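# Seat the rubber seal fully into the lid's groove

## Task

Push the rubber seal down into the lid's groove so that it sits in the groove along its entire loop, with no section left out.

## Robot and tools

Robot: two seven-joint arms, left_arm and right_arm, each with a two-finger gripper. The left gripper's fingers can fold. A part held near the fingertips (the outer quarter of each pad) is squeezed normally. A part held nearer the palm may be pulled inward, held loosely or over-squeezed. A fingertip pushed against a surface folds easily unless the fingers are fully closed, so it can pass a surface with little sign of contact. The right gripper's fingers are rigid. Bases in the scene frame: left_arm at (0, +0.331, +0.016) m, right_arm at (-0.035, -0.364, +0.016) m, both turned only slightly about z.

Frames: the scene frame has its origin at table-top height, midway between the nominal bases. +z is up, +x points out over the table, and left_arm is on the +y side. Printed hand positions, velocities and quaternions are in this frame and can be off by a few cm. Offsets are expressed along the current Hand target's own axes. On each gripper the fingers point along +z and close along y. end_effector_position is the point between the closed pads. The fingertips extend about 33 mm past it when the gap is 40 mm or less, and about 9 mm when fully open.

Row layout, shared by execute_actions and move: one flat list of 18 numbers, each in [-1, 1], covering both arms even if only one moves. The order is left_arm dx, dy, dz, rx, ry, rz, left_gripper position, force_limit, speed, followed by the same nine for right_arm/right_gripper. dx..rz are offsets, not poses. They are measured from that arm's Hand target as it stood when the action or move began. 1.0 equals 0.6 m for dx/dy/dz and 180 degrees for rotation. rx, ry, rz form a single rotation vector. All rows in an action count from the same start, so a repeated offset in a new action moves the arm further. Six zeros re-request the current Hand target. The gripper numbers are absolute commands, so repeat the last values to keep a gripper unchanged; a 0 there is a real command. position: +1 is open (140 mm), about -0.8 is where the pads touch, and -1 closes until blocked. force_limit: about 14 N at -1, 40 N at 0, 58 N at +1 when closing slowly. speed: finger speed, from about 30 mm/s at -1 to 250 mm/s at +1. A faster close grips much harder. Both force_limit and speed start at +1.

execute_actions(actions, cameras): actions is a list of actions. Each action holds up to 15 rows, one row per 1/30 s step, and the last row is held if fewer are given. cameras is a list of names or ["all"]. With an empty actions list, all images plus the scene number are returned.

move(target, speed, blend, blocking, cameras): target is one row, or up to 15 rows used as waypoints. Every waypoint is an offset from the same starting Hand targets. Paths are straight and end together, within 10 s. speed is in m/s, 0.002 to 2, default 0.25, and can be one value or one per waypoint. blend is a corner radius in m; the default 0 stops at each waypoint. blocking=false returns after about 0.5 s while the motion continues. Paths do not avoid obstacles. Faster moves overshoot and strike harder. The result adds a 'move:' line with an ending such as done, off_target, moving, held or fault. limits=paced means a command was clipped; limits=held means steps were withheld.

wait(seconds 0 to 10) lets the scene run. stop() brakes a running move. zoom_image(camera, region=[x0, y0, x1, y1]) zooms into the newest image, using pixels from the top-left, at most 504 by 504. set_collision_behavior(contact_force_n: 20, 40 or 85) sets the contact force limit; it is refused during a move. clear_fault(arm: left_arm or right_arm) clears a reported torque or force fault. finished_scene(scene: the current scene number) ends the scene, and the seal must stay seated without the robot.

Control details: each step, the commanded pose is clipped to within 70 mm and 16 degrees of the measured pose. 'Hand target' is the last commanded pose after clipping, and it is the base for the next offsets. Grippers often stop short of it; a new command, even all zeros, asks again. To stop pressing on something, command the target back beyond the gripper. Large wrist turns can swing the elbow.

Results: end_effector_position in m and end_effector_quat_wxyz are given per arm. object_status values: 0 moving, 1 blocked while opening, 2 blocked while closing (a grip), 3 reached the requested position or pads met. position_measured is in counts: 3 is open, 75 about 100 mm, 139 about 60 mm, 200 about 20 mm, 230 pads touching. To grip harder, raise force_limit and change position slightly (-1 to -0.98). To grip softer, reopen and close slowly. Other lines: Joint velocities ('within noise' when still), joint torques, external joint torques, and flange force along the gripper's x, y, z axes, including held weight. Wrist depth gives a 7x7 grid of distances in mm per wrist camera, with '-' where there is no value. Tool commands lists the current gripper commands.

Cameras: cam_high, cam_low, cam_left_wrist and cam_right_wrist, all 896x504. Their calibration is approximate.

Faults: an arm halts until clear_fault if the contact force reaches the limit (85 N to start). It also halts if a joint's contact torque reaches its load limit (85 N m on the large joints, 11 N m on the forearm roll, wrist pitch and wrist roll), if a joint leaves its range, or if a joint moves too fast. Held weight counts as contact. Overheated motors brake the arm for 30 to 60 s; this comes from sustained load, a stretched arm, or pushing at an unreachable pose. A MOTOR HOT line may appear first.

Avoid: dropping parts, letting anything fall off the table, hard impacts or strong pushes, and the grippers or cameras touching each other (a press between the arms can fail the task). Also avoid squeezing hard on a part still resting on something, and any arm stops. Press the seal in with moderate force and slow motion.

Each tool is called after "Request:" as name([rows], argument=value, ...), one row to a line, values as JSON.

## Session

Request:
execute_actions(actions=[])

Scene clock: 0.00 s.
left_arm: end_effector_position=(+0.6273, +0.1580, +0.2748) position_measured=3 object_status=3 end_effector_quat_wxyz=(+0.544, +0.686, +0.316, +0.365) | right_arm: end_effector_position=(+0.2615, -0.7579, +0.3581) position_measured=3 object_status=3 end_effector_quat_wxyz=(+0.045, -0.293, +0.904, -0.308)
Joint positions: left_arm=[-0.299 -0.049 0.127 -2.574 -2.564 2.258 -0.159] | right_arm=[-1.039 -0.736 0.162 -2.699 -0.052 2.588 0.098]
Joint velocities: within noise
Joint torques (N m): no reading
External joint torques (N m): no reading
Flange force (N): no reading
Wrist depth (mm): cam_left_wrist=[1072 1471 2304 2800 3215 2741 2712 / 1072 1439 2304 4133 2993 2346 2861 / 1050 1415 2207 4200 - - - / 1002 127 2100 3617 - 134 - / - 110 2117 2861 3774 152 97 / - 1363 2067 2993 3028 2657 - / - 377 2067 - 2770 - -] | cam_right_wrist=[1783 1901 1647 1390 459 399 350 / - 2309 1759 1398 468 404 356 / - 2173 1821 570 481 414 362 / - 125 1796 590 490 430 360 / - 108 1887 606 504 447 99 / - 2416 1747 1548 516 447 99 / - - 1759 1606 529 447 406]
Hand target: left_arm +0.6273, +0.1580, +0.2748; +0.544, +0.686, +0.316, +0.365 | right_arm +0.2615, -0.7579, +0.3581; +0.045, -0.293, +0.904, -0.308
Tool commands: left_gripper/position=+1.0 left_gripper/force_limit=+1.0 left_gripper/speed=+1.0 right_gripper/position=+1.0 right_gripper/force_limit=+1.0 right_gripper/speed=+1.0
camera_calibration:
cam_left_wrist: T_world_to_cam=[[0.0469142, -0.209787, 0.976621, -0.25162], [-0.793316, -0.601941, -0.0911937, 0.622154], [0.607, -0.770491, -0.194667, -0.0576286], [0, 0, 0, 1]] pos_world=[0.54035, 0.277311, 0.291256]
cam_right_wrist: T_world_to_cam=[[-0.520631, 0.609947, -0.597418, 0.826583], [0.666524, 0.727655, 0.162061, 0.319045], [0.533563, -0.31382, -0.785384, 0.0498122], [0, 0, 0, 1]] pos_world=[0.191115, -0.720694, 0.481233]

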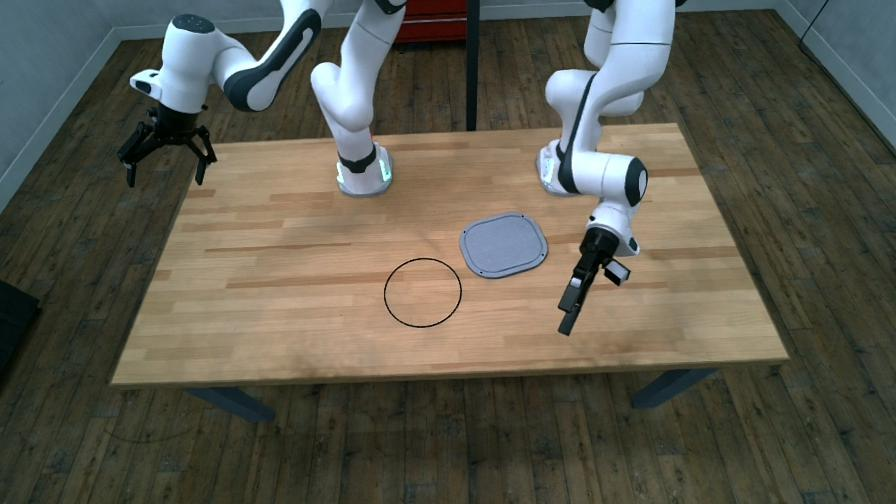

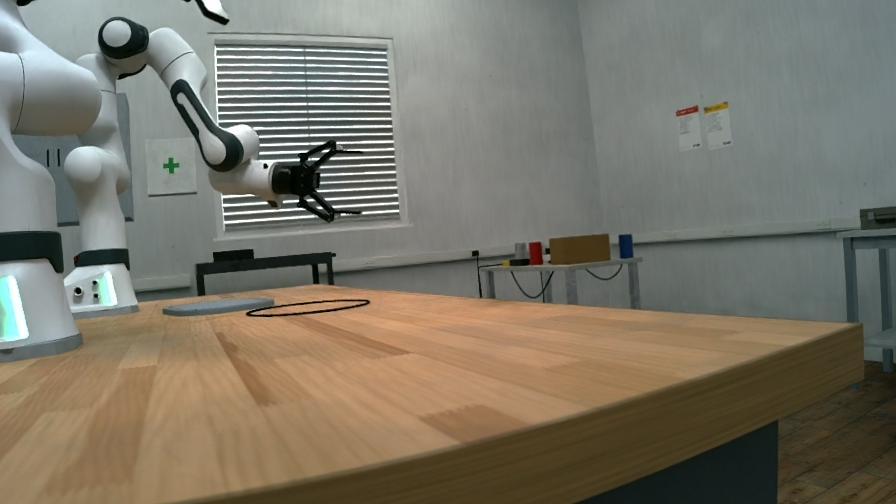

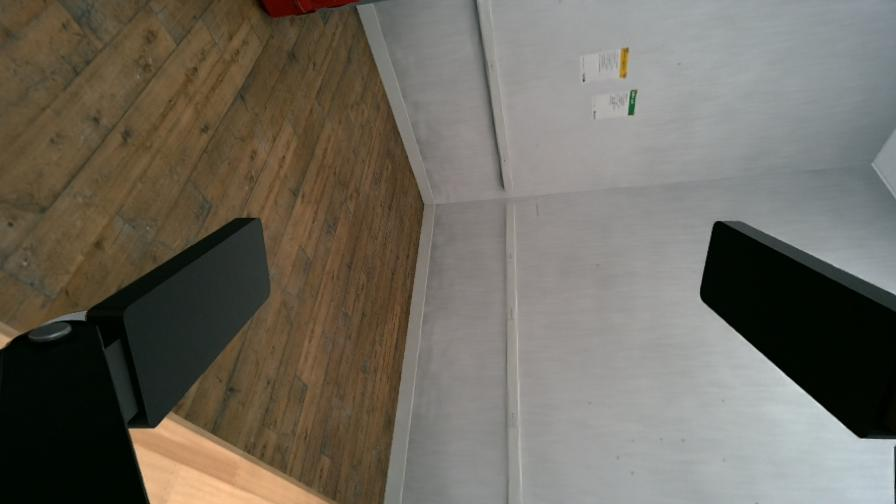

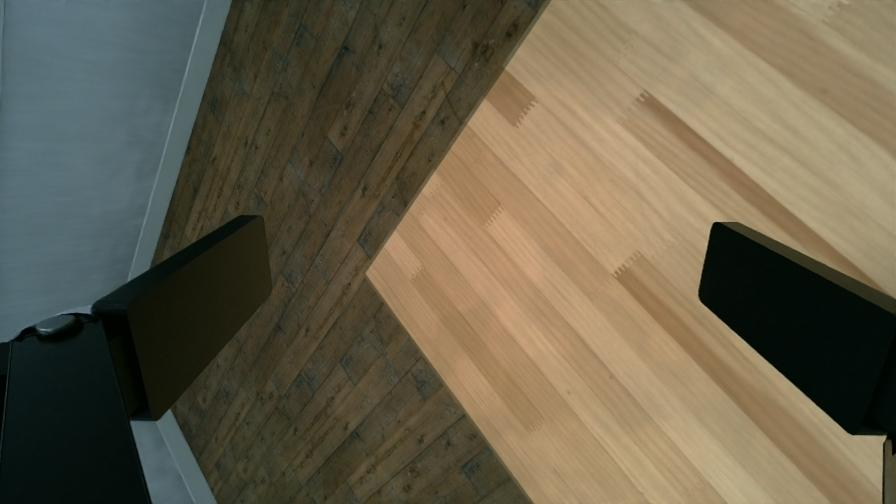

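Request:
zoom_image(camera="cam_high", region=[376, 200, 556, 335])

Scaled by 2.800.

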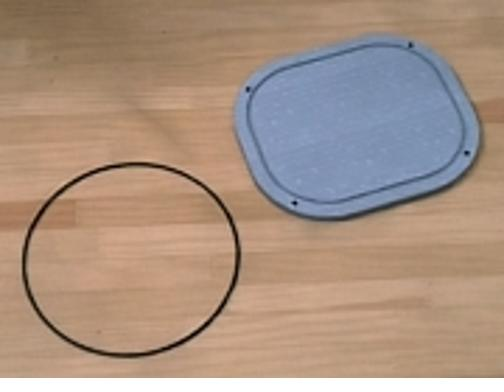

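Request:
move(target=[0,0,0,0,0,0,-1,-1,-1,-0.6025,0.448,-0.273,-0.001,-0.2826,-0.85,-0.4,-1,0], speed=0.35)

Request:
move(target=[-0.207,0.03,-0.318,0.251,0.52,-0.638,-1,-1,-1,0,0,0,0,0,0,-0.4,-1,0], speed=0.3, cameras=["all"])

Scene clock: 44.47 s.
left_arm: end_effector_position=(+0.6273, +0.1580, +0.2748) position_measured=230 object_status=3 end_effector_quat_wxyz=(+0.544, +0.686, +0.316, +0.365) | right_arm: end_effector_position=(+0.3819, -0.2971, +0.2970) position_measured=179 object_status=3 end_effector_quat_wxyz=(-0.001, +0.991, +0.135, +0.000)
Joint positions: left_arm=[-0.299 -0.049 0.127 -2.574 -2.564 2.258 -0.159] | right_arm=[0.823 -0.512 -0.572 -2.337 -0.279 1.884 -1.442]
Joint velocities: left_arm=[within noise] | right_arm=[0.001 0 0 0 -0.001 -0.001 -0.006]
Joint torques (N m): left_arm=[-0.19 -24.03 -1.24 19.1 -0.44 -2.02 0.15] | right_arm=[0.2 -11.28 7.13 23.82 0.63 2.43 -0.34]
External joint torques (N m): left_arm=[-0.19 1.19 -1.11 -0.13 0.03 0.07 0.04] | right_arm=[0.24 -0.2 -0.15 0.01 -0.19 -0.21 -0.34]
Flange force (N): left_arm=[-0.7 -2.0 3.6] | right_arm=[-0.3 0.8 -0.5]
Wrist depth (mm): cam_left_wrist=[1085 1463 2264 2926 2861 - 2389 / 1076 1447 2264 3426 3063 - 3296 / 1042 1423 2207 3829 3774 3519 5787 / 1037 1408 2152 128 3617 - - / 1037 1335 83 86 87 - - / 283 - 73 - - 72 - / - - - - - 69 -] | cam_right_wrist=[385 389 387 387 386 385 385 / - 407 407 406 404 403 403 / 421 428 427 427 425 425 423 / 460 450 447 439 148 444 445 / 476 466 89 474 108 83 463 / - - 74 502 - 79 71 / - - - 522 - - -]
Hand target: left_arm +0.6273, +0.1580, +0.2748; +0.544, +0.686, +0.316, +0.365 | right_arm +0.3820, -0.2979, +0.2976; +0.000, +0.990, +0.140, +0.000
Off the commanded pose: left_arm 0.000 m, 0 deg | right_arm 0.001 m, 1 deg.
move: done

Scene clock: 50.50 s.
left_arm: end_effector_position=(+0.4016, +0.1496, +0.2995) position_measured=230 object_status=3 end_effector_quat_wxyz=(+0.003, -0.137, +0.991, +0.000) | right_arm: end_effector_position=(+0.3819, -0.2971, +0.2970) position_measured=179 object_status=3 end_effector_quat_wxyz=(-0.001, +0.991, +0.137, +0.000)
Joint positions: left_arm=[0.439 0.332 -1.161 -1.695 -2.823 4.46 -2.562] | right_arm=[0.823 -0.512 -0.572 -2.337 -0.279 1.884 -1.444]
Joint velocities: left_arm=[0.001 0 -0.001 0.002 0.001 0.001 -0.005] | right_arm=[within noise]
Joint torques (N m): left_arm=[-0.59 -20.67 -9.22 19.27 -1.25 2.69 -0.12] | right_arm=[-0.28 -11 7.48 23.73 0.82 2.44 -0.34]
External joint torques (N m): left_arm=[-0.6 1.24 -1.06 0.63 -0.35 0.13 -0.12] | right_arm=[-0.25 0.15 0.17 -0.17 0 -0.21 -0.34]
Flange force (N): left_arm=[-4.8 -6.4 -1.8] | right_arm=[-0.3 0.5 -0.2]
Wrist depth (mm): cam_left_wrist=[390 387 379 375 380 384 384 / 406 406 404 403 403 402 404 / 428 428 427 423 423 423 422 / 450 451 448 141 441 447 444 / 1309 470 86 86 87 459 466 / 1335 - 73 - - 73 488 / - - - - - 69 -] | cam_right_wrist=[383 389 388 388 386 385 385 / 392 406 406 407 405 404 403 / - 427 427 427 425 424 422 / 457 452 452 439 149 445 446 / 476 466 89 473 108 83 463 / - - 74 503 - 79 71 / - - - 523 - - -]
Hand target: left_arm +0.4005, +0.1496, +0.2998; +0.001, -0.140, +0.990, +0.000 | right_arm +0.3820, -0.2979, +0.2976; +0.000, +0.990, +0.140, +0.000
Off the commanded pose: left_arm 0.001 m, 0 deg | right_arm 0.001 m, 0 deg.
joint sent to its limit (left arm) — joint 5 (forearm roll), lower limit. The joint targets still meet the commanded pose.
move: done; limits=paced
camera_calibration:
cam_left_wrist: T_world_to_cam=[[-0.275256, 0.961313, -0.0105785, -0.0171101], [0.898594, 0.261177, 0.352585, -0.501286], [0.341707, 0.0875453, -0.93572, 0.277881], [0, 0, 0, 1]] pos_world=[0.350789, 0.123045, 0.436583]
cam_right_wrist: T_world_to_cam=[[0.299751, -0.953679, -0.0253992, -0.375986], [-0.89355, -0.28998, 0.342753, 0.153195], [-0.334241, -0.080045, -0.939082, 0.528699], [0, 0, 0, 1]] pos_world=[0.426303, -0.271827, 0.434434]

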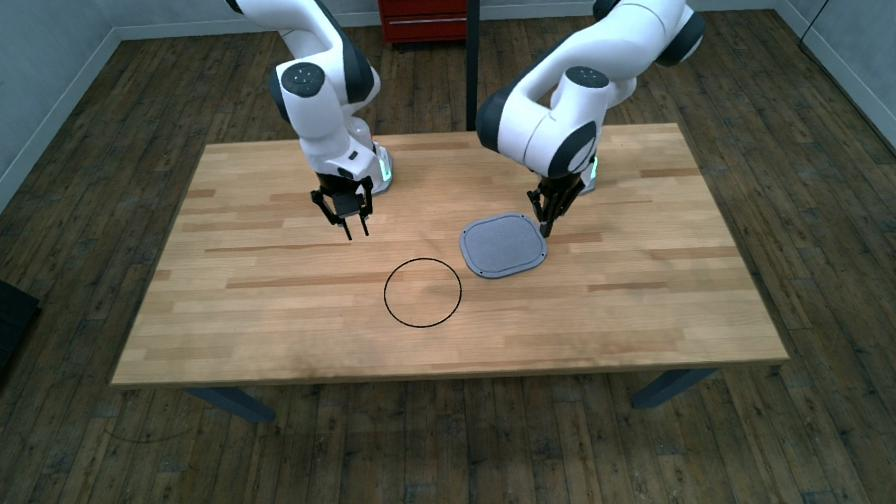

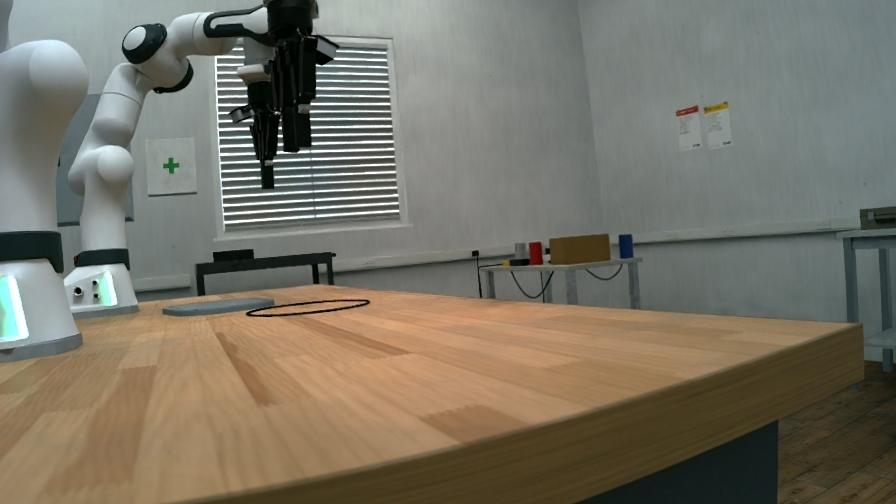

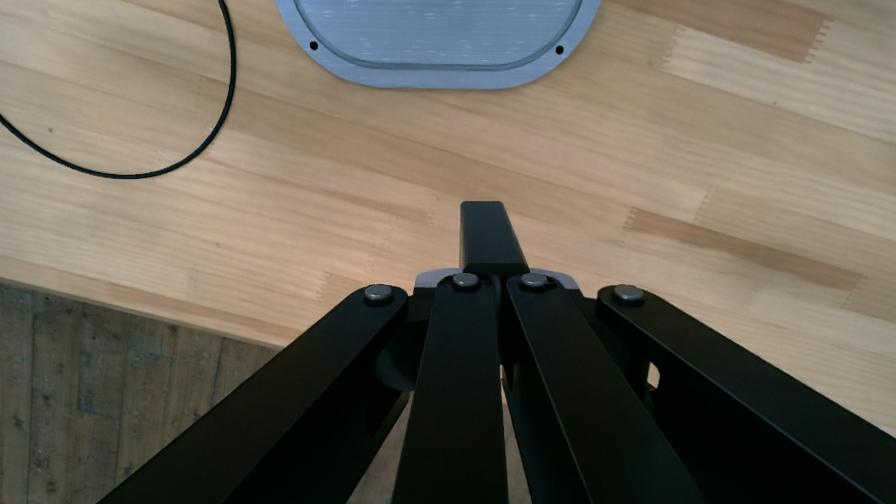

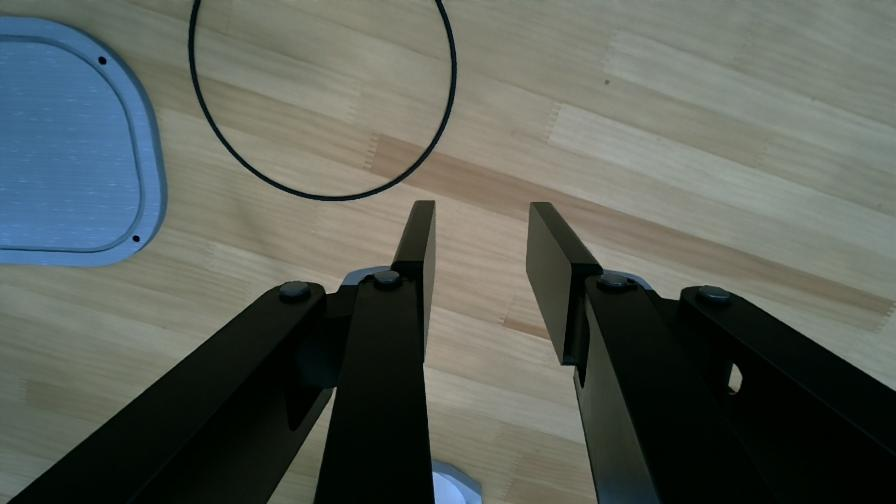

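Request:
move(target=[-0.367,-0.093,0.042,-0.251,-0.52,0.638,-1,-1,-1,0.097,-0.026,0.328,0,0,0,-0.4,-1,0], speed=0.3)

Request:
move(target=[0,0,0,0.02,-0.606,0.546,-1,-1,-1,0,0,0,0,0,0,-0.4,-1,0], speed=0.3, cameras=["cam_high","cam_right_wrist"])

Scene clock: 115.80 s.
left_arm: end_effector_position=(+0.6275, +0.1582, +0.2758) position_measured=230 object_status=3 end_effector_quat_wxyz=(+0.545, +0.684, +0.318, +0.365) | right_arm: end_effector_position=(+0.4326, -0.2682, +0.1006) position_measured=179 object_status=3 end_effector_quat_wxyz=(+0.001, +0.991, +0.137, -0.001)
Joint positions: left_arm=[0.659 0.567 -0.741 -2.59 0.558 4.274 -2.73] | right_arm=[0.994 0.005 -0.793 -2.453 0.003 2.454 -1.645]
Joint velocities: left_arm=[within noise] | right_arm=[0 0.001 0 0.001 0 0 -0.006]
Joint torques (N m): left_arm=[-0.56 -26.8 -10.82 10.73 1.7 2.63 0.3] | right_arm=[-0.27 -20.2 0.24 20.81 0.95 2.73 -0.27]
External joint torques (N m): left_arm=[-0.59 1.02 -1 0.03 0.57 -0.21 0.19] | right_arm=[-0.3 0.7 0.31 0.06 0.39 0.1 -0.27]
Flange force (N): left_arm=[0.0 -2.9 2.8] | right_arm=[5.1 0.9 4.3]
Wrist depth (mm): cam_left_wrist=[1046 1431 2170 - - 2684 - / 1054 1408 2152 3215 4650 3028 3296 / 1050 1363 2152 3617 3472 - 4340 / 1042 1385 2134 128 118 - - / 1009 1309 83 86 87 82 - / 280 - 73 - - 72 - / - - - - - 69 -] | cam_right_wrist=[213 212 212 211 211 210 210 / 224 224 222 221 221 220 220 / 236 235 234 233 232 231 231 / 249 248 247 243 239 244 243 / 263 257 89 260 - 83 255 / - - 74 276 - 79 71 / - - - 294 - - -]
Hand target: left_arm +0.6276, +0.1569, +0.2749; +0.544, +0.686, +0.316, +0.365 | right_arm +0.4336, -0.2667, +0.1008; +0.000, +0.990, +0.140, +0.000
Off the commanded pose: left_arm 0.002 m, 0 deg | right_arm 0.002 m, 0 deg.
move: done

Scene clock: 121.27 s.
left_arm: end_effector_position=(+0.6283, +0.1574, +0.2751) position_measured=230 object_status=3 end_effector_quat_wxyz=(-0.011, -0.662, +0.735, -0.147) | right_arm: end_effector_position=(+0.4327, -0.2682, +0.1006) position_measured=179 object_status=3 end_effector_quat_wxyz=(+0.001, +0.990, +0.138, -0.001)
Joint positions: left_arm=[-0.498 0.85 0.684 -0.81 2.405 4.575 -2.982] | right_arm=[0.994 0.005 -0.793 -2.453 0.003 2.454 -1.647]
Joint torques (N m): left_arm=[-0.21 -46.69 6.28 17.32 -1.14 2.13 -0.18] | right_arm=[-0.27 -20.28 0.29 20.78 0.97 2.74 -0.33]
External joint torques (N m): left_arm=[-0.13 2.3 -1.05 0.51 0.5 0.14 -0.16] | right_arm=[-0.27 0.71 0.39 -0.04 0.4 0.1 -0.33]
Flange force (N): left_arm=[0.0 0.0 0.0] | right_arm=[5.1 0.9 4.6]
Wrist depth (mm): cam_left_wrist=[1296 1228 1152 1103 375 355 341 / 1329 1252 1184 1108 380 363 346 / 1335 1276 1194 1137 386 369 352 / 1385 1315 1240 128 393 375 359 / 1423 1342 86 86 87 376 364 / 1505 - 73 - - 73 367 / - - - - - 69 -] | cam_right_wrist=[213 213 212 211 211 210 210 / 224 223 223 222 222 220 220 / 236 235 234 233 232 231 231 / 249 248 247 243 239 244 244 / 263 257 89 260 - 83 254 / - - 74 275 - 79 71 / - - - 293 - - -]
Hand target: left_arm +0.6276, +0.1569, +0.2749; -0.086, -0.672, +0.735, -0.030 | right_arm +0.4336, -0.2667, +0.1008; +0.000, +0.990, +0.140, +0.000
Off the commanded pose: left_arm 0.001 m, 26 deg; orientation clipped | right_arm 0.002 m, 0 deg.
joint sent to its limit (left arm) — joint 6 (wrist pitch), upper limit; joint 7 (wrist roll), lower limit. The joint targets are off in orientation, not in position.
move: off_target (left_arm); limits=paced
camera_calibration:
cam_right_wrist: T_world_to_cam=[[0.302044, -0.953057, -0.0212534, -0.369829], [-0.892374, -0.290514, 0.345356, 0.273336], [-0.335319, -0.0853467, -0.938231, 0.362584], [0, 0, 0, 1]] pos_world=[0.477203, -0.242115, 0.237929]
Images, in order (width x height): cam_high 896x504, cam_right_wrist 896x504.

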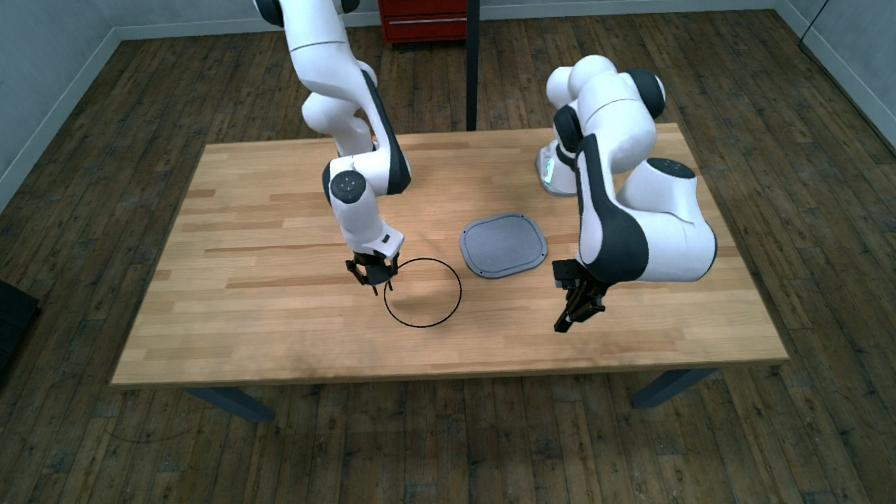

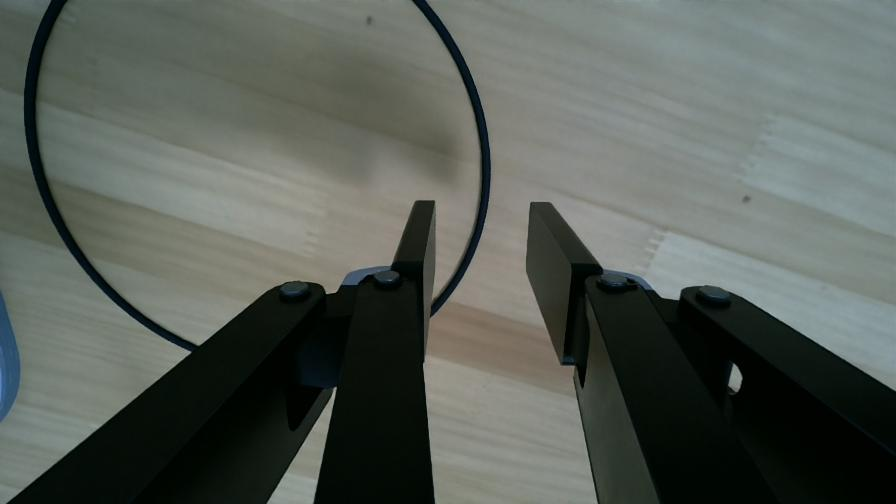

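Request:
move(target=[0.055,0.183,-0.232,0.816,-0.051,-0.022,-1,-1,-1,0,0,0,0,0,0,-0.4,-1,0], speed=0.3)

Scene clock: 158.53 s.
left_arm: end_effector_position=(+0.5284, +0.1570, +0.4241) position_measured=230 object_status=3 end_effector_quat_wxyz=(+0.663, -0.293, +0.170, -0.668) | right_arm: end_effector_position=(+0.4327, -0.2682, +0.1006) position_measured=179 object_status=3 end_effector_quat_wxyz=(+0.001, +0.990, +0.138, -0.001)
Joint positions: left_arm=[-0.168 0.501 -0.526 -2.592 2.659 0.626 -2.982] | right_arm=[0.994 0.005 -0.793 -2.453 0.003 2.454 -1.647]
Joint velocities: left_arm=[0.001 0.001 0 0 0.001 -0.004 -0.001] | right_arm=[within noise]
Joint torques (N m): left_arm=[0.22 -29.16 -7.63 11.23 1.45 -3.51 -0.18] | right_arm=[-0.23 -20.24 0.35 20.7 0.95 2.73 -0.33]
External joint torques (N m): left_arm=[0.29 2.05 -1.51 -0.13 0.49 -0.05 -0.13] | right_arm=[-0.16 0.76 0.51 -0.1 0.39 0.09 -0.33]
Flange force (N): left_arm=[1.1 2.8 -5.2] | right_arm=[5.1 0.7 4.7]
Wrist depth (mm): cam_left_wrist=[1669 - 1821 2959 - 2657 - / - - 2100 - 3945 2480 2389 / - 2003 1929 - 3382 - 2630 / - 2504 2050 118 - 3028 2207 / - - 83 85 87 2830 2630 / 1973 - 73 - - 72 - / - - - - - 69 -] | cam_right_wrist=[214 213 212 212 211 210 210 / 224 223 223 222 221 220 220 / 235 235 234 233 232 232 230 / 248 247 246 243 148 244 243 / 263 256 89 260 - 83 254 / - - 74 276 - 79 71 / - - - 294 - - -]
Hand target: left_arm +0.5278, +0.1571, +0.4252; +0.662, -0.292, +0.167, -0.670 | right_arm +0.4336, -0.2667, +0.1008; +0.000, +0.990, +0.140, +0.000
Off the commanded pose: left_arm 0.001 m, 0 deg | right_arm 0.002 m, 0 deg.
joint sent to its limit (left arm) — joint 7 (wrist roll), lower limit. The joint targets still meet the commanded pose.
move: done; limits=paced

Request:
move(target=[0,0,0,-0.075,-0.477,0.692,-1,-1,-1,0,0,0,0,0,0,-0.4,-1,0], speed=0.3)

Scene clock: 172.97 s.
left_arm: end_effector_position=(+0.5311, +0.1555, +0.4232) position_measured=230 object_status=3 end_effector_quat_wxyz=(+0.889, -0.421, +0.077, -0.166) | right_arm: end_effector_position=(+0.4327, -0.2682, +0.1006) position_measured=179 object_status=3 end_effector_quat_wxyz=(+0.001, +0.990, +0.138, -0.001)
Joint positions: left_arm=[-0.488 0.781 -0.495 -1.84 1.978 0.514 -2.236] | right_arm=[0.994 0.005 -0.793 -2.453 0.003 2.454 -1.647]
Joint velocities: left_arm=[0 0 0 -0.002 0 0.002 -0.004] | right_arm=[within noise]
Joint torques (N m): left_arm=[0.03 -44.62 -8.93 15.85 2.39 -2.89 -0.15] | right_arm=[-0.27 -20.15 0.2 20.72 0.97 2.74 -0.25]
External joint torques (N m): left_arm=[0.1 0.97 -0.84 -1.17 0.15 0 -0.07] | right_arm=[-0.27 0.82 0.29 -0.1 0.41 0.1 -0.25]
Flange force (N): left_arm=[-3.5 1.4 0.1] | right_arm=[5.2 0.9 4.8]
Wrist depth (mm): cam_left_wrist=[1648 - 1532 - - 2346 1973 / - - - - 2630 2284 2067 / - - - - 2770 2207 1958 / - - 2604 118 2480 2245 1988 / 1887 - 83 86 87 2188 1915 / - - 73 - - 72 1887 / - - - - - 69 -] | cam_right_wrist=[214 213 213 211 211 210 209 / 224 223 223 221 221 220 219 / 235 235 234 233 232 231 231 / 248 247 247 243 149 245 244 / 263 257 89 260 108 83 254 / - - 74 275 - 79 71 / - - - 292 - - -]
Hand target: left_arm +0.5313, +0.1555, +0.4242; +0.888, -0.421, +0.076, -0.169 (not the last commanded pose) | right_arm +0.4336, -0.2667, +0.1008; +0.000, +0.990, +0.140, +0.000
Off the commanded pose: left_arm 0.004 m, 85 deg | right_arm 0.002 m, 0 deg.
move: held (left_arm; a check stopped the path); limits=held
pose unreachable (left arm): on one or more control steps of this call, first in action 0 (counted from 0), this arm could not follow its commanded pose, so it was not sent that pose on those steps. It may still have moved: this result reports where it is.
cause: moving toward the commanded pose would bring a part of the arm too close to another arm (a part of this arm just beyond joint 5 (forearm roll) and a part of the right arm just beyond its joint 7 (wrist roll), at the place that arm is still heading or pushing toward).

Request:
move([
  [-0.288,-0.01,0.2,0,0,0,-1,-1,-1,0,0,0,0,0,0,-0.4,-1,0],
  [-0.288,-0.01,0.2,-0.224,-0.183,0.56,-1,-1,-1,0,0,0,0,0,0,-0.4,-1,0],
], speed=0.3, cameras=["cam_high"])

Scene clock: 187.17 s.
left_arm: end_effector_position=(+0.4034, +0.3028, +0.5035) position_measured=230 object_status=3 end_effector_quat_wxyz=(+0.509, -0.480, +0.190, +0.689) | right_arm: end_effector_position=(+0.4327, -0.2682, +0.1006) position_measured=179 object_status=3 end_effector_quat_wxyz=(+0.001, +0.990, +0.138, -0.001)
Joint positions: left_arm=[-0.853 0.599 0.267 -1.661 1.189 0.502 -0.765] | right_arm=[0.994 0.005 -0.793 -2.453 0.003 2.454 -1.647]
Joint velocities: left_arm=[0.001 0 0.001 0.001 0 0 0.006] | right_arm=[within noise]
Joint torques (N m): left_arm=[-0.56 -41.03 6.05 19.51 2.51 -2.52 0.22] | right_arm=[-0.3 -20.24 0.22 20.75 0.95 2.76 -0.29]
External joint torques (N m): left_arm=[-0.5 2.32 -0.13 0.49 -0.33 -0.18 0.27] | right_arm=[-0.2 0.82 0.41 -0.13 0.38 0.11 -0.29]
Flange force (N): left_arm=[0.1 -2.7 -9.2] | right_arm=[5.1 0.8 4.8]
Wrist depth (mm): cam_left_wrist=[1958 2264 2050 - - 2684 - / 2170 - - 3137 4490 3028 2284 / 2389 - 2578 2830 3945 2926 2207 / - - 3028 118 - 3063 - / 2304 - 83 86 87 82 214 / 1627 - 73 - - 72 193 / - - - - - 69 -] | cam_right_wrist=[213 213 212 211 211 210 209 / 224 223 223 222 221 220 219 / 235 235 234 233 233 232 231 / 249 248 247 243 148 244 243 / 264 257 89 260 108 83 254 / - - 74 276 - 79 71 / - - - 293 - - -]
Hand target: left_arm +0.4023, +0.3015, +0.5036; +0.506, -0.479, +0.189, +0.692 | right_arm +0.4336, -0.2667, +0.1008; +0.000, +0.990, +0.140, +0.000
Off the commanded pose: left_arm 0.002 m, 0 deg | right_arm 0.002 m, 0 deg.
joint sent to its limit (left arm) — joint 6 (wrist pitch), lower limit. The joint targets still meet the commanded pose.
move: done
Images, in order (width x height): cam_high 896x504.

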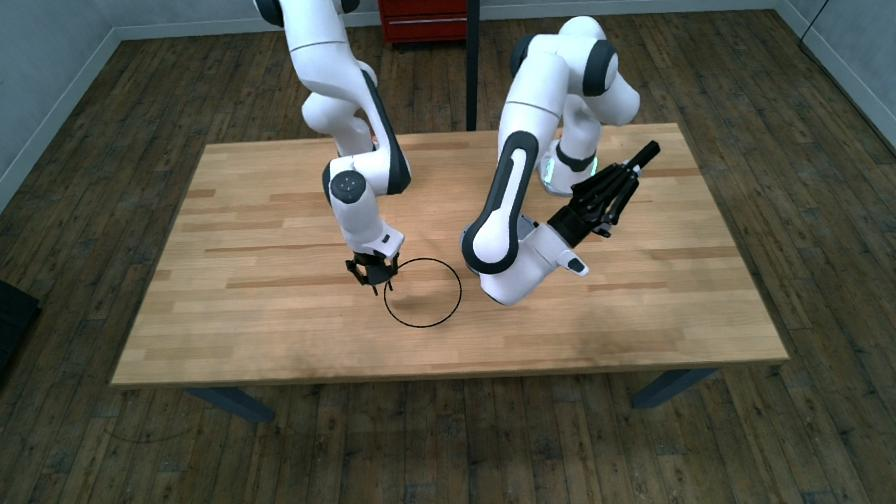

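Request:
move(target=[0,0,0,-0.167,0.633,0,-1,-1,-1,0,0,0,0,0,0,-0.4,-1,0], speed=0.3)

Scene clock: 201.47 s.
left_arm: end_effector_position=(+0.4014, +0.3031, +0.5031) position_measured=230 object_status=3 end_effector_quat_wxyz=(-0.001, +0.931, -0.365, -0.005) | right_arm: end_effector_position=(+0.4327, -0.2682, +0.1006) position_measured=179 object_status=3 end_effector_quat_wxyz=(+0.001, +0.990, +0.138, -0.001)
Joint positions: left_arm=[-0.684 -0.439 0.384 -1.781 0.166 1.364 -1.058] | right_arm=[0.994 0.005 -0.793 -2.453 0.003 2.454 -1.647]
Joint velocities: left_arm=[-0.001 -0.001 -0.001 -0.001 -0.002 0.004 0.002] | right_arm=[within noise]
Joint torques (N m): left_arm=[-0.23 -12.11 -7.06 22.14 0.44 2.58 -0.09] | right_arm=[-0.23 -20.23 0.24 20.81 0.95 2.73 -0.33]
External joint torques (N m): left_arm=[-0.17 -0.14 -1.42 0.09 -0.36 -0.03 -0.09] | right_arm=[-0.28 0.61 0.28 0.14 0.39 0.12 -0.33]
Flange force (N): left_arm=[0.1 2.8 -0.3] | right_arm=[5.3 1.1 4.2]
Wrist depth (mm): cam_left_wrist=[1223 1194 556 564 559 559 569 / 1276 595 586 595 583 586 597 / 1322 624 624 623 623 630 629 / 1423 661 663 128 653 663 666 / 1505 710 86 85 87 687 704 / 1559 - 73 - - 72 1638 / - - - - - 69 -] | cam_right_wrist=[213 213 212 212 211 210 210 / 223 223 223 222 221 220 219 / 235 235 234 233 233 231 231 / 249 248 247 243 149 244 243 / 263 257 89 260 108 83 254 / - - 74 276 - 79 71 / - - - 293 - - -]
Hand target: left_arm +0.4023, +0.3015, +0.5036; +0.000, +0.931, -0.365, -0.002 | right_arm +0.4336, -0.2667, +0.1008; +0.000, +0.990, +0.140, +0.000
Off the commanded pose: left_arm 0.002 m, 0 deg | right_arm 0.002 m, 0 deg.
move: done

Request:
move(target=[0.358,0.441,0.506,0,0,0.679,-0.4,-1,0,0,0,0,0,0,0,-0.4,-1,0], speed=0.3, cameras=["cam_left_wrist","cam_right_wrist"])

Scene clock: 210.70 s.
left_arm: end_effector_position=(+0.3780, -0.0381, +0.1998) position_measured=179 object_status=3 end_effector_quat_wxyz=(-0.001, -0.131, +0.991, +0.001) | right_arm: end_effector_position=(+0.4327, -0.2682, +0.1006) position_measured=179 object_status=3 end_effector_quat_wxyz=(+0.001, +0.990, +0.138, -0.001)
Joint positions: left_arm=[-1.562 -0.023 0.722 -2.184 0.017 2.164 0.523] | right_arm=[0.994 0.005 -0.793 -2.453 0.003 2.454 -1.647]
Joint velocities: left_arm=[0 0 0 0 0.001 0.001 0.006] | right_arm=[within noise]
Joint torques (N m): left_arm=[-0.22 -20.4 -1.04 24.21 0.22 2.38 0.18] | right_arm=[-0.21 -20.22 0.26 20.76 0.94 2.73 -0.29]
External joint torques (N m): left_arm=[-0.09 1.82 -0.44 0.69 -0.39 -0.13 0.18] | right_arm=[-0.16 0.69 0.4 0.02 0.38 0.11 -0.29]
Flange force (N): left_arm=[-5.3 -9.4 2.1] | right_arm=[5.1 0.7 4.3]
Wrist depth (mm): cam_left_wrist=[292 295 293 295 286 286 288 / 306 307 307 306 300 299 302 / 321 322 324 324 313 316 326 / 336 338 338 338 149 344 346 / 353 - 91 356 97 86 360 / - - 75 377 - 73 73 / - - - 404 - - -] | cam_right_wrist=[213 213 212 212 211 210 209 / 224 223 223 222 221 220 220 / 236 235 234 233 232 231 231 / 248 248 247 243 148 244 243 / 262 257 89 260 - 83 254 / - - 74 276 - 79 71 / - - - 293 - - -]
Hand target: left_arm +0.3787, -0.0383, +0.1999; -0.001, -0.130, +0.992, +0.001 | right_arm +0.4336, -0.2667, +0.1008; +0.000, +0.990, +0.140, +0.000
Off the commanded pose: left_arm 0.001 m, 0 deg | right_arm 0.002 m, 0 deg.
move: done
camera_calibration:
cam_left_wrist: T_world_to_cam=[[-0.263956, 0.964503, -0.0077736, 0.15099], [0.904828, 0.2504, 0.344363, -0.396992], [0.334086, 0.0838628, -0.938804, 0.212413], [0, 0, 0, 1]] pos_world=[0.3281, -0.0640368, 0.337297]
cam_right_wrist: T_world_to_cam=[[0.302044, -0.953057, -0.0212534, -0.369829], [-0.892374, -0.290514, 0.345356, 0.273336], [-0.335319, -0.0853467, -0.938231, 0.362584], [0, 0, 0, 1]] pos_world=[0.477203, -0.242115, 0.237929]
Images, in order (width x height): cam_left_wrist 896x504, cam_right_wrist 896x504.

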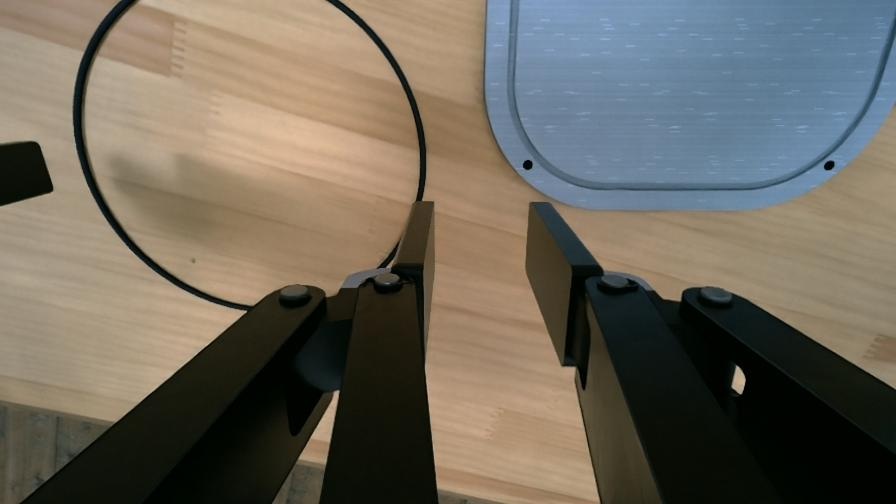

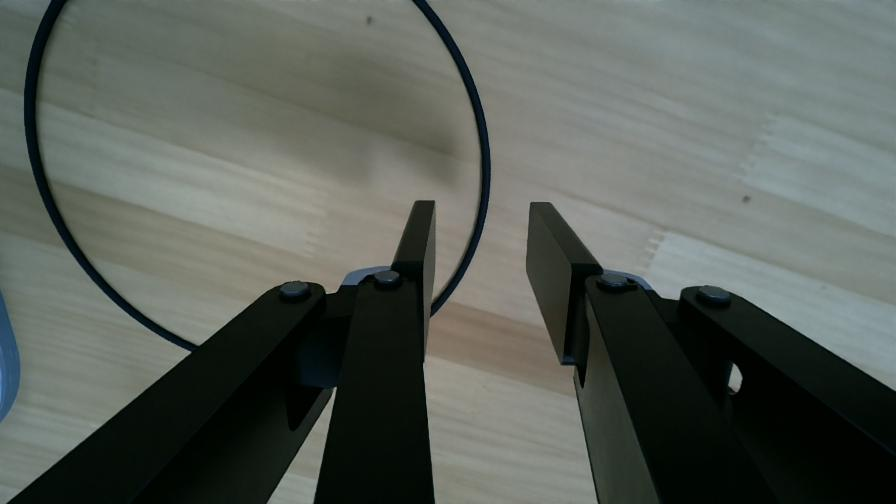

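Request:
move(target=[0,-0.045,0.167,0,0,0,-0.4,-1,0,0,0,0,0,0,0,-0.4,-1,0], speed=0.25, cameras=["cam_left_wrist","cam_high"])

Scene clock: 230.47 s.
left_arm: end_effector_position=(+0.3837, -0.0630, +0.0993) position_measured=179 object_status=3 end_effector_quat_wxyz=(-0.003, -0.131, +0.991, +0.003) | right_arm: end_effector_position=(+0.4327, -0.2682, +0.1006) position_measured=179 object_status=3 end_effector_quat_wxyz=(+0.001, +0.990, +0.138, -0.001)
Joint positions: left_arm=[-1.509 0.245 0.656 -2.192 -0.215 2.368 0.661] | right_arm=[0.994 0.005 -0.793 -2.453 0.003 2.454 -1.647]
Joint velocities: left_arm=[0 -0.001 0 0 0 0 0.005] | right_arm=[within noise]
Joint torques (N m): left_arm=[0.15 -27.71 3.63 21.64 0.13 2.53 0.16] | right_arm=[-0.25 -20.25 0.29 20.71 0.96 2.73 -0.3]
External joint torques (N m): left_arm=[0.14 1.94 -1.17 0.61 -0.38 0.05 0.16] | right_arm=[-0.21 0.67 0.42 -0.08 0.4 0.1 -0.3]
Flange force (N): left_arm=[-5.1 -8.9 5.9] | right_arm=[4.8 0.8 4.4]
Wrist depth (mm): cam_left_wrist=[203 204 204 205 199 196 197 / 213 213 214 215 209 206 209 / 222 224 224 225 220 216 217 / 234 234 236 235 149 228 228 / 246 244 91 248 97 86 252 / 256 - 75 262 - 73 73 / - - - 282 - - -] | cam_right_wrist=[214 213 212 212 211 210 210 / 224 224 223 222 221 220 220 / 236 235 234 233 233 232 231 / 248 247 246 243 149 244 243 / 263 256 89 260 108 83 254 / - - 74 277 - 79 71 / - - - 293 - - -]
Hand target: left_arm +0.3854, -0.0643, +0.0996; -0.001, -0.130, +0.992, +0.001 | right_arm +0.4336, -0.2667, +0.1008; +0.000, +0.990, +0.140, +0.000
Off the commanded pose: left_arm 0.002 m, 0 deg | right_arm 0.002 m, 0 deg.
move: done
camera_calibration:
cam_left_wrist: T_world_to_cam=[[-0.264462, 0.964389, -0.00376879, 0.175571], [0.906002, 0.249786, 0.341714, -0.361532], [0.330486, 0.0869557, -0.939797, 0.120021], [0, 0, 0, 1]] pos_world=[0.334315, -0.0894495, 0.236997]
Images, in order (width x height): cam_high 896x504, cam_left_wrist 896x504.

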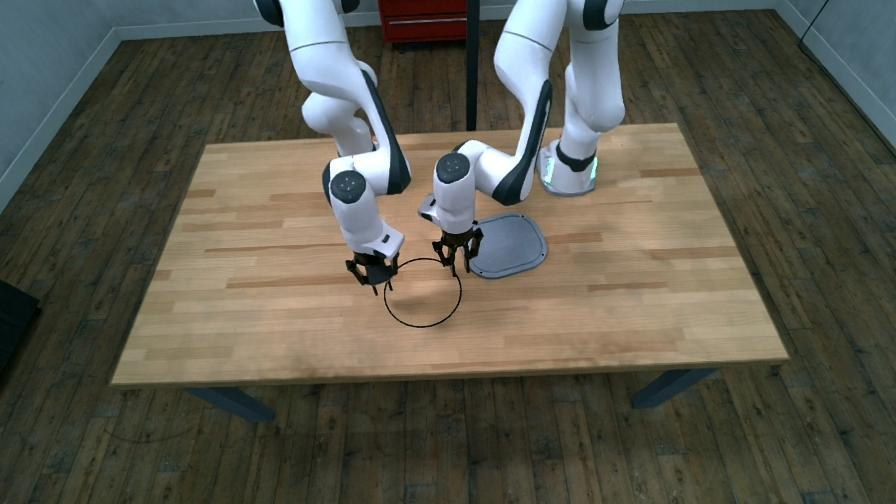

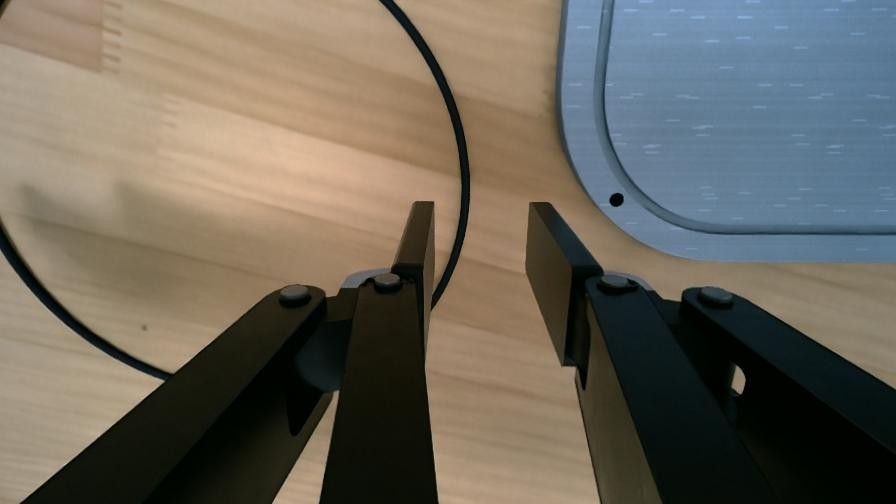

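Request:
move([
  [0,0,0.075,0,0,0,-0.4,-1,0,0,0,0.09,0,0,0,-0.4,-1,0],
  [0,0,0.0955,0,0,0,-0.4,-1,0,0.001,-0.002,0.115,0,0,0,-0.4,-1,0],
], speed=[0.15,0.04])

Request:
move(target=[0,0,0,0,0,0,-1,-1,-1,0,0,0,0,0,0,-1,-1,-1], cameras=["cam_left_wrist","cam_right_wrist"])

Scene clock: 238.93 s.
left_arm: end_effector_position=(+0.3840, -0.0638, +0.0427) position_measured=179 object_status=3 end_effector_quat_wxyz=(-0.003, -0.131, +0.991, +0.002) | right_arm: end_effector_position=(+0.4306, -0.2661, +0.0321) position_measured=179 object_status=3 end_effector_quat_wxyz=(-0.001, +0.991, +0.136, -0.005)
Joint positions: left_arm=[-1.442 0.365 0.574 -2.204 -0.325 2.482 0.736] | right_arm=[0.91 0.212 -0.675 -2.467 0.266 2.609 -1.829]
Joint velocities: left_arm=[-0.002 0.001 0 0.001 0 0.002 0.005] | right_arm=[within noise]
Joint torques (N m): left_arm=[0.18 -30.98 5.18 19.08 0.06 2.5 0.18] | right_arm=[-0.1 -23.72 -2.19 18.67 1 4.33 -0.4]
External joint torques (N m): left_arm=[0.11 2.01 -1.24 -0.06 -0.4 0.03 0.18] | right_arm=[-0.07 2.94 1.51 0.46 0.55 1.72 -0.4]
Flange force (N): left_arm=[-3.5 -5.5 7.3] | right_arm=[10.8 1.3 19.1]
Wrist depth (mm): cam_left_wrist=[153 153 153 154 153 145 146 / 160 160 161 162 161 151 151 / 168 168 168 170 169 160 160 / 176 177 177 177 176 169 168 / 186 184 91 186 109 86 176 / - - 75 197 - 73 73 / - - - 212 - - -] | cam_right_wrist=[152 151 150 150 149 148 148 / 159 159 158 157 156 156 155 / 168 167 166 165 164 164 163 / 177 176 175 171 169 173 172 / 188 183 89 185 121 83 180 / - - 74 197 - 79 71 / - - - 209 - - -]
Hand target: left_arm +0.3852, -0.0643, +0.0423; -0.001, -0.130, +0.992, +0.001 | right_arm +0.4338, -0.2653, +0.0318; +0.000, +0.990, +0.140, +0.000
Off the commanded pose: left_arm 0.001 m, 0 deg | right_arm 0.003 m, 1 deg.
move: done

Scene clock: 240.17 s.
left_arm: end_effector_position=(+0.3840, -0.0639, +0.0426) position_measured=226 object_status=0 end_effector_quat_wxyz=(-0.003, -0.130, +0.991, +0.002) | right_arm: end_effector_position=(+0.4335, -0.2640, +0.0327) position_measured=225 object_status=2 end_effector_quat_wxyz=(+0.000, +0.990, +0.140, +0.000)
Joint positions: left_arm=[-1.441 0.365 0.573 -2.204 -0.325 2.482 0.737] | right_arm=[0.906 0.213 -0.667 -2.465 0.266 2.617 -1.832]
Joint torques (N m): left_arm=[0.21 -31.12 5.26 18.86 0.24 2.52 0.2] | right_arm=[-1.2 -24.98 -3.86 17.61 0.49 2.78 -0.27]
External joint torques (N m): left_arm=[0.15 1.97 -1.16 -0.36 -0.22 0.04 0.2] | right_arm=[-1.27 1.91 -0.27 -0.6 0.04 0.15 -0.27]
Flange force (N): left_arm=[-2.8 -4.2 6.8] | right_arm=[4.3 3.2 8.2]
Wrist depth (mm): cam_left_wrist=[153 153 154 154 153 145 146 / 160 160 161 161 161 151 151 / 168 168 169 169 170 160 160 / 176 177 178 141 178 169 168 / 185 186 86 93 88 186 191 / 196 - 73 69 - 73 200 / - - - - - 70 -] | cam_right_wrist=[153 152 151 151 150 150 149 / 160 160 159 157 157 157 156 / 168 167 167 165 165 164 164 / 178 177 176 139 172 174 173 / 188 187 85 95 89 179 182 / 197 - 71 - - - 191 / - - - - - - -]
Hand target: left_arm +0.3852, -0.0643, +0.0423; -0.001, -0.130, +0.992, +0.001 | right_arm +0.4338, -0.2653, +0.0318; +0.000, +0.990, +0.140, +0.000
Off the commanded pose: left_arm 0.001 m, 0 deg | right_arm 0.002 m, 0 deg.
move: done
camera_calibration:
cam_left_wrist: T_world_to_cam=[[-0.262694, 0.964863, -0.00559599, 0.175759], [0.90622, 0.248711, 0.341919, -0.342392], [0.331296, 0.0847488, -0.939713, 0.066239], [0, 0, 0, 1]] pos_world=[0.334509, -0.0900401, 0.1803]
cam_right_wrist: T_world_to_cam=[[0.305562, -0.951887, -0.0232943, -0.36868], [-0.891963, -0.294716, 0.342849, 0.297568], [-0.333219, -0.083984, -0.939102, 0.298943], [0, 0, 0, 1]] pos_world=[0.477688, -0.238138, 0.170128]
Images, in order (width x height): cam_left_wrist 896x504, cam_right_wrist 896x504.

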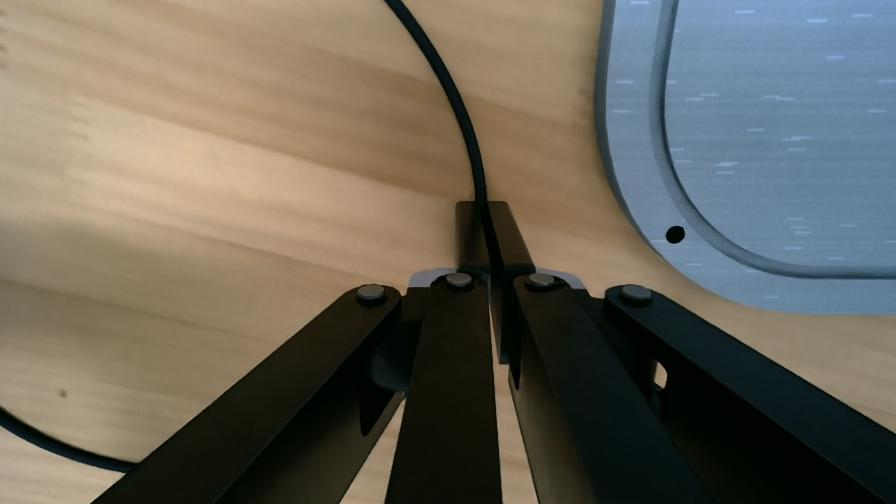

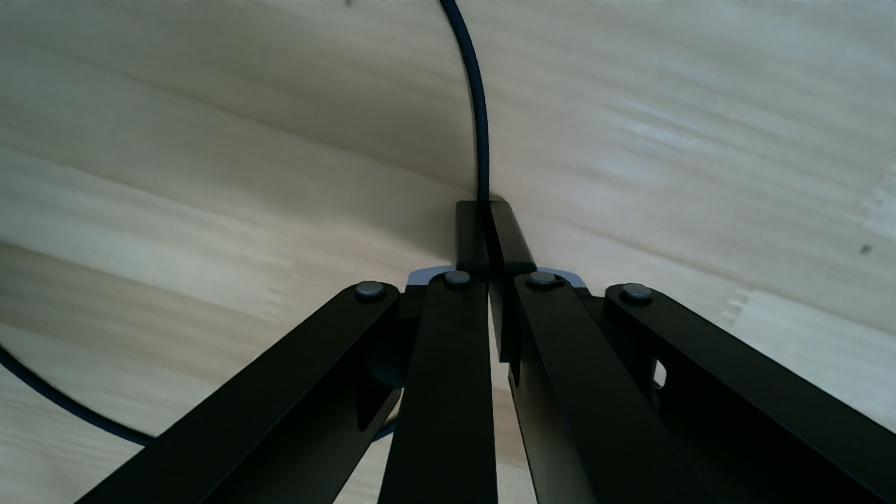

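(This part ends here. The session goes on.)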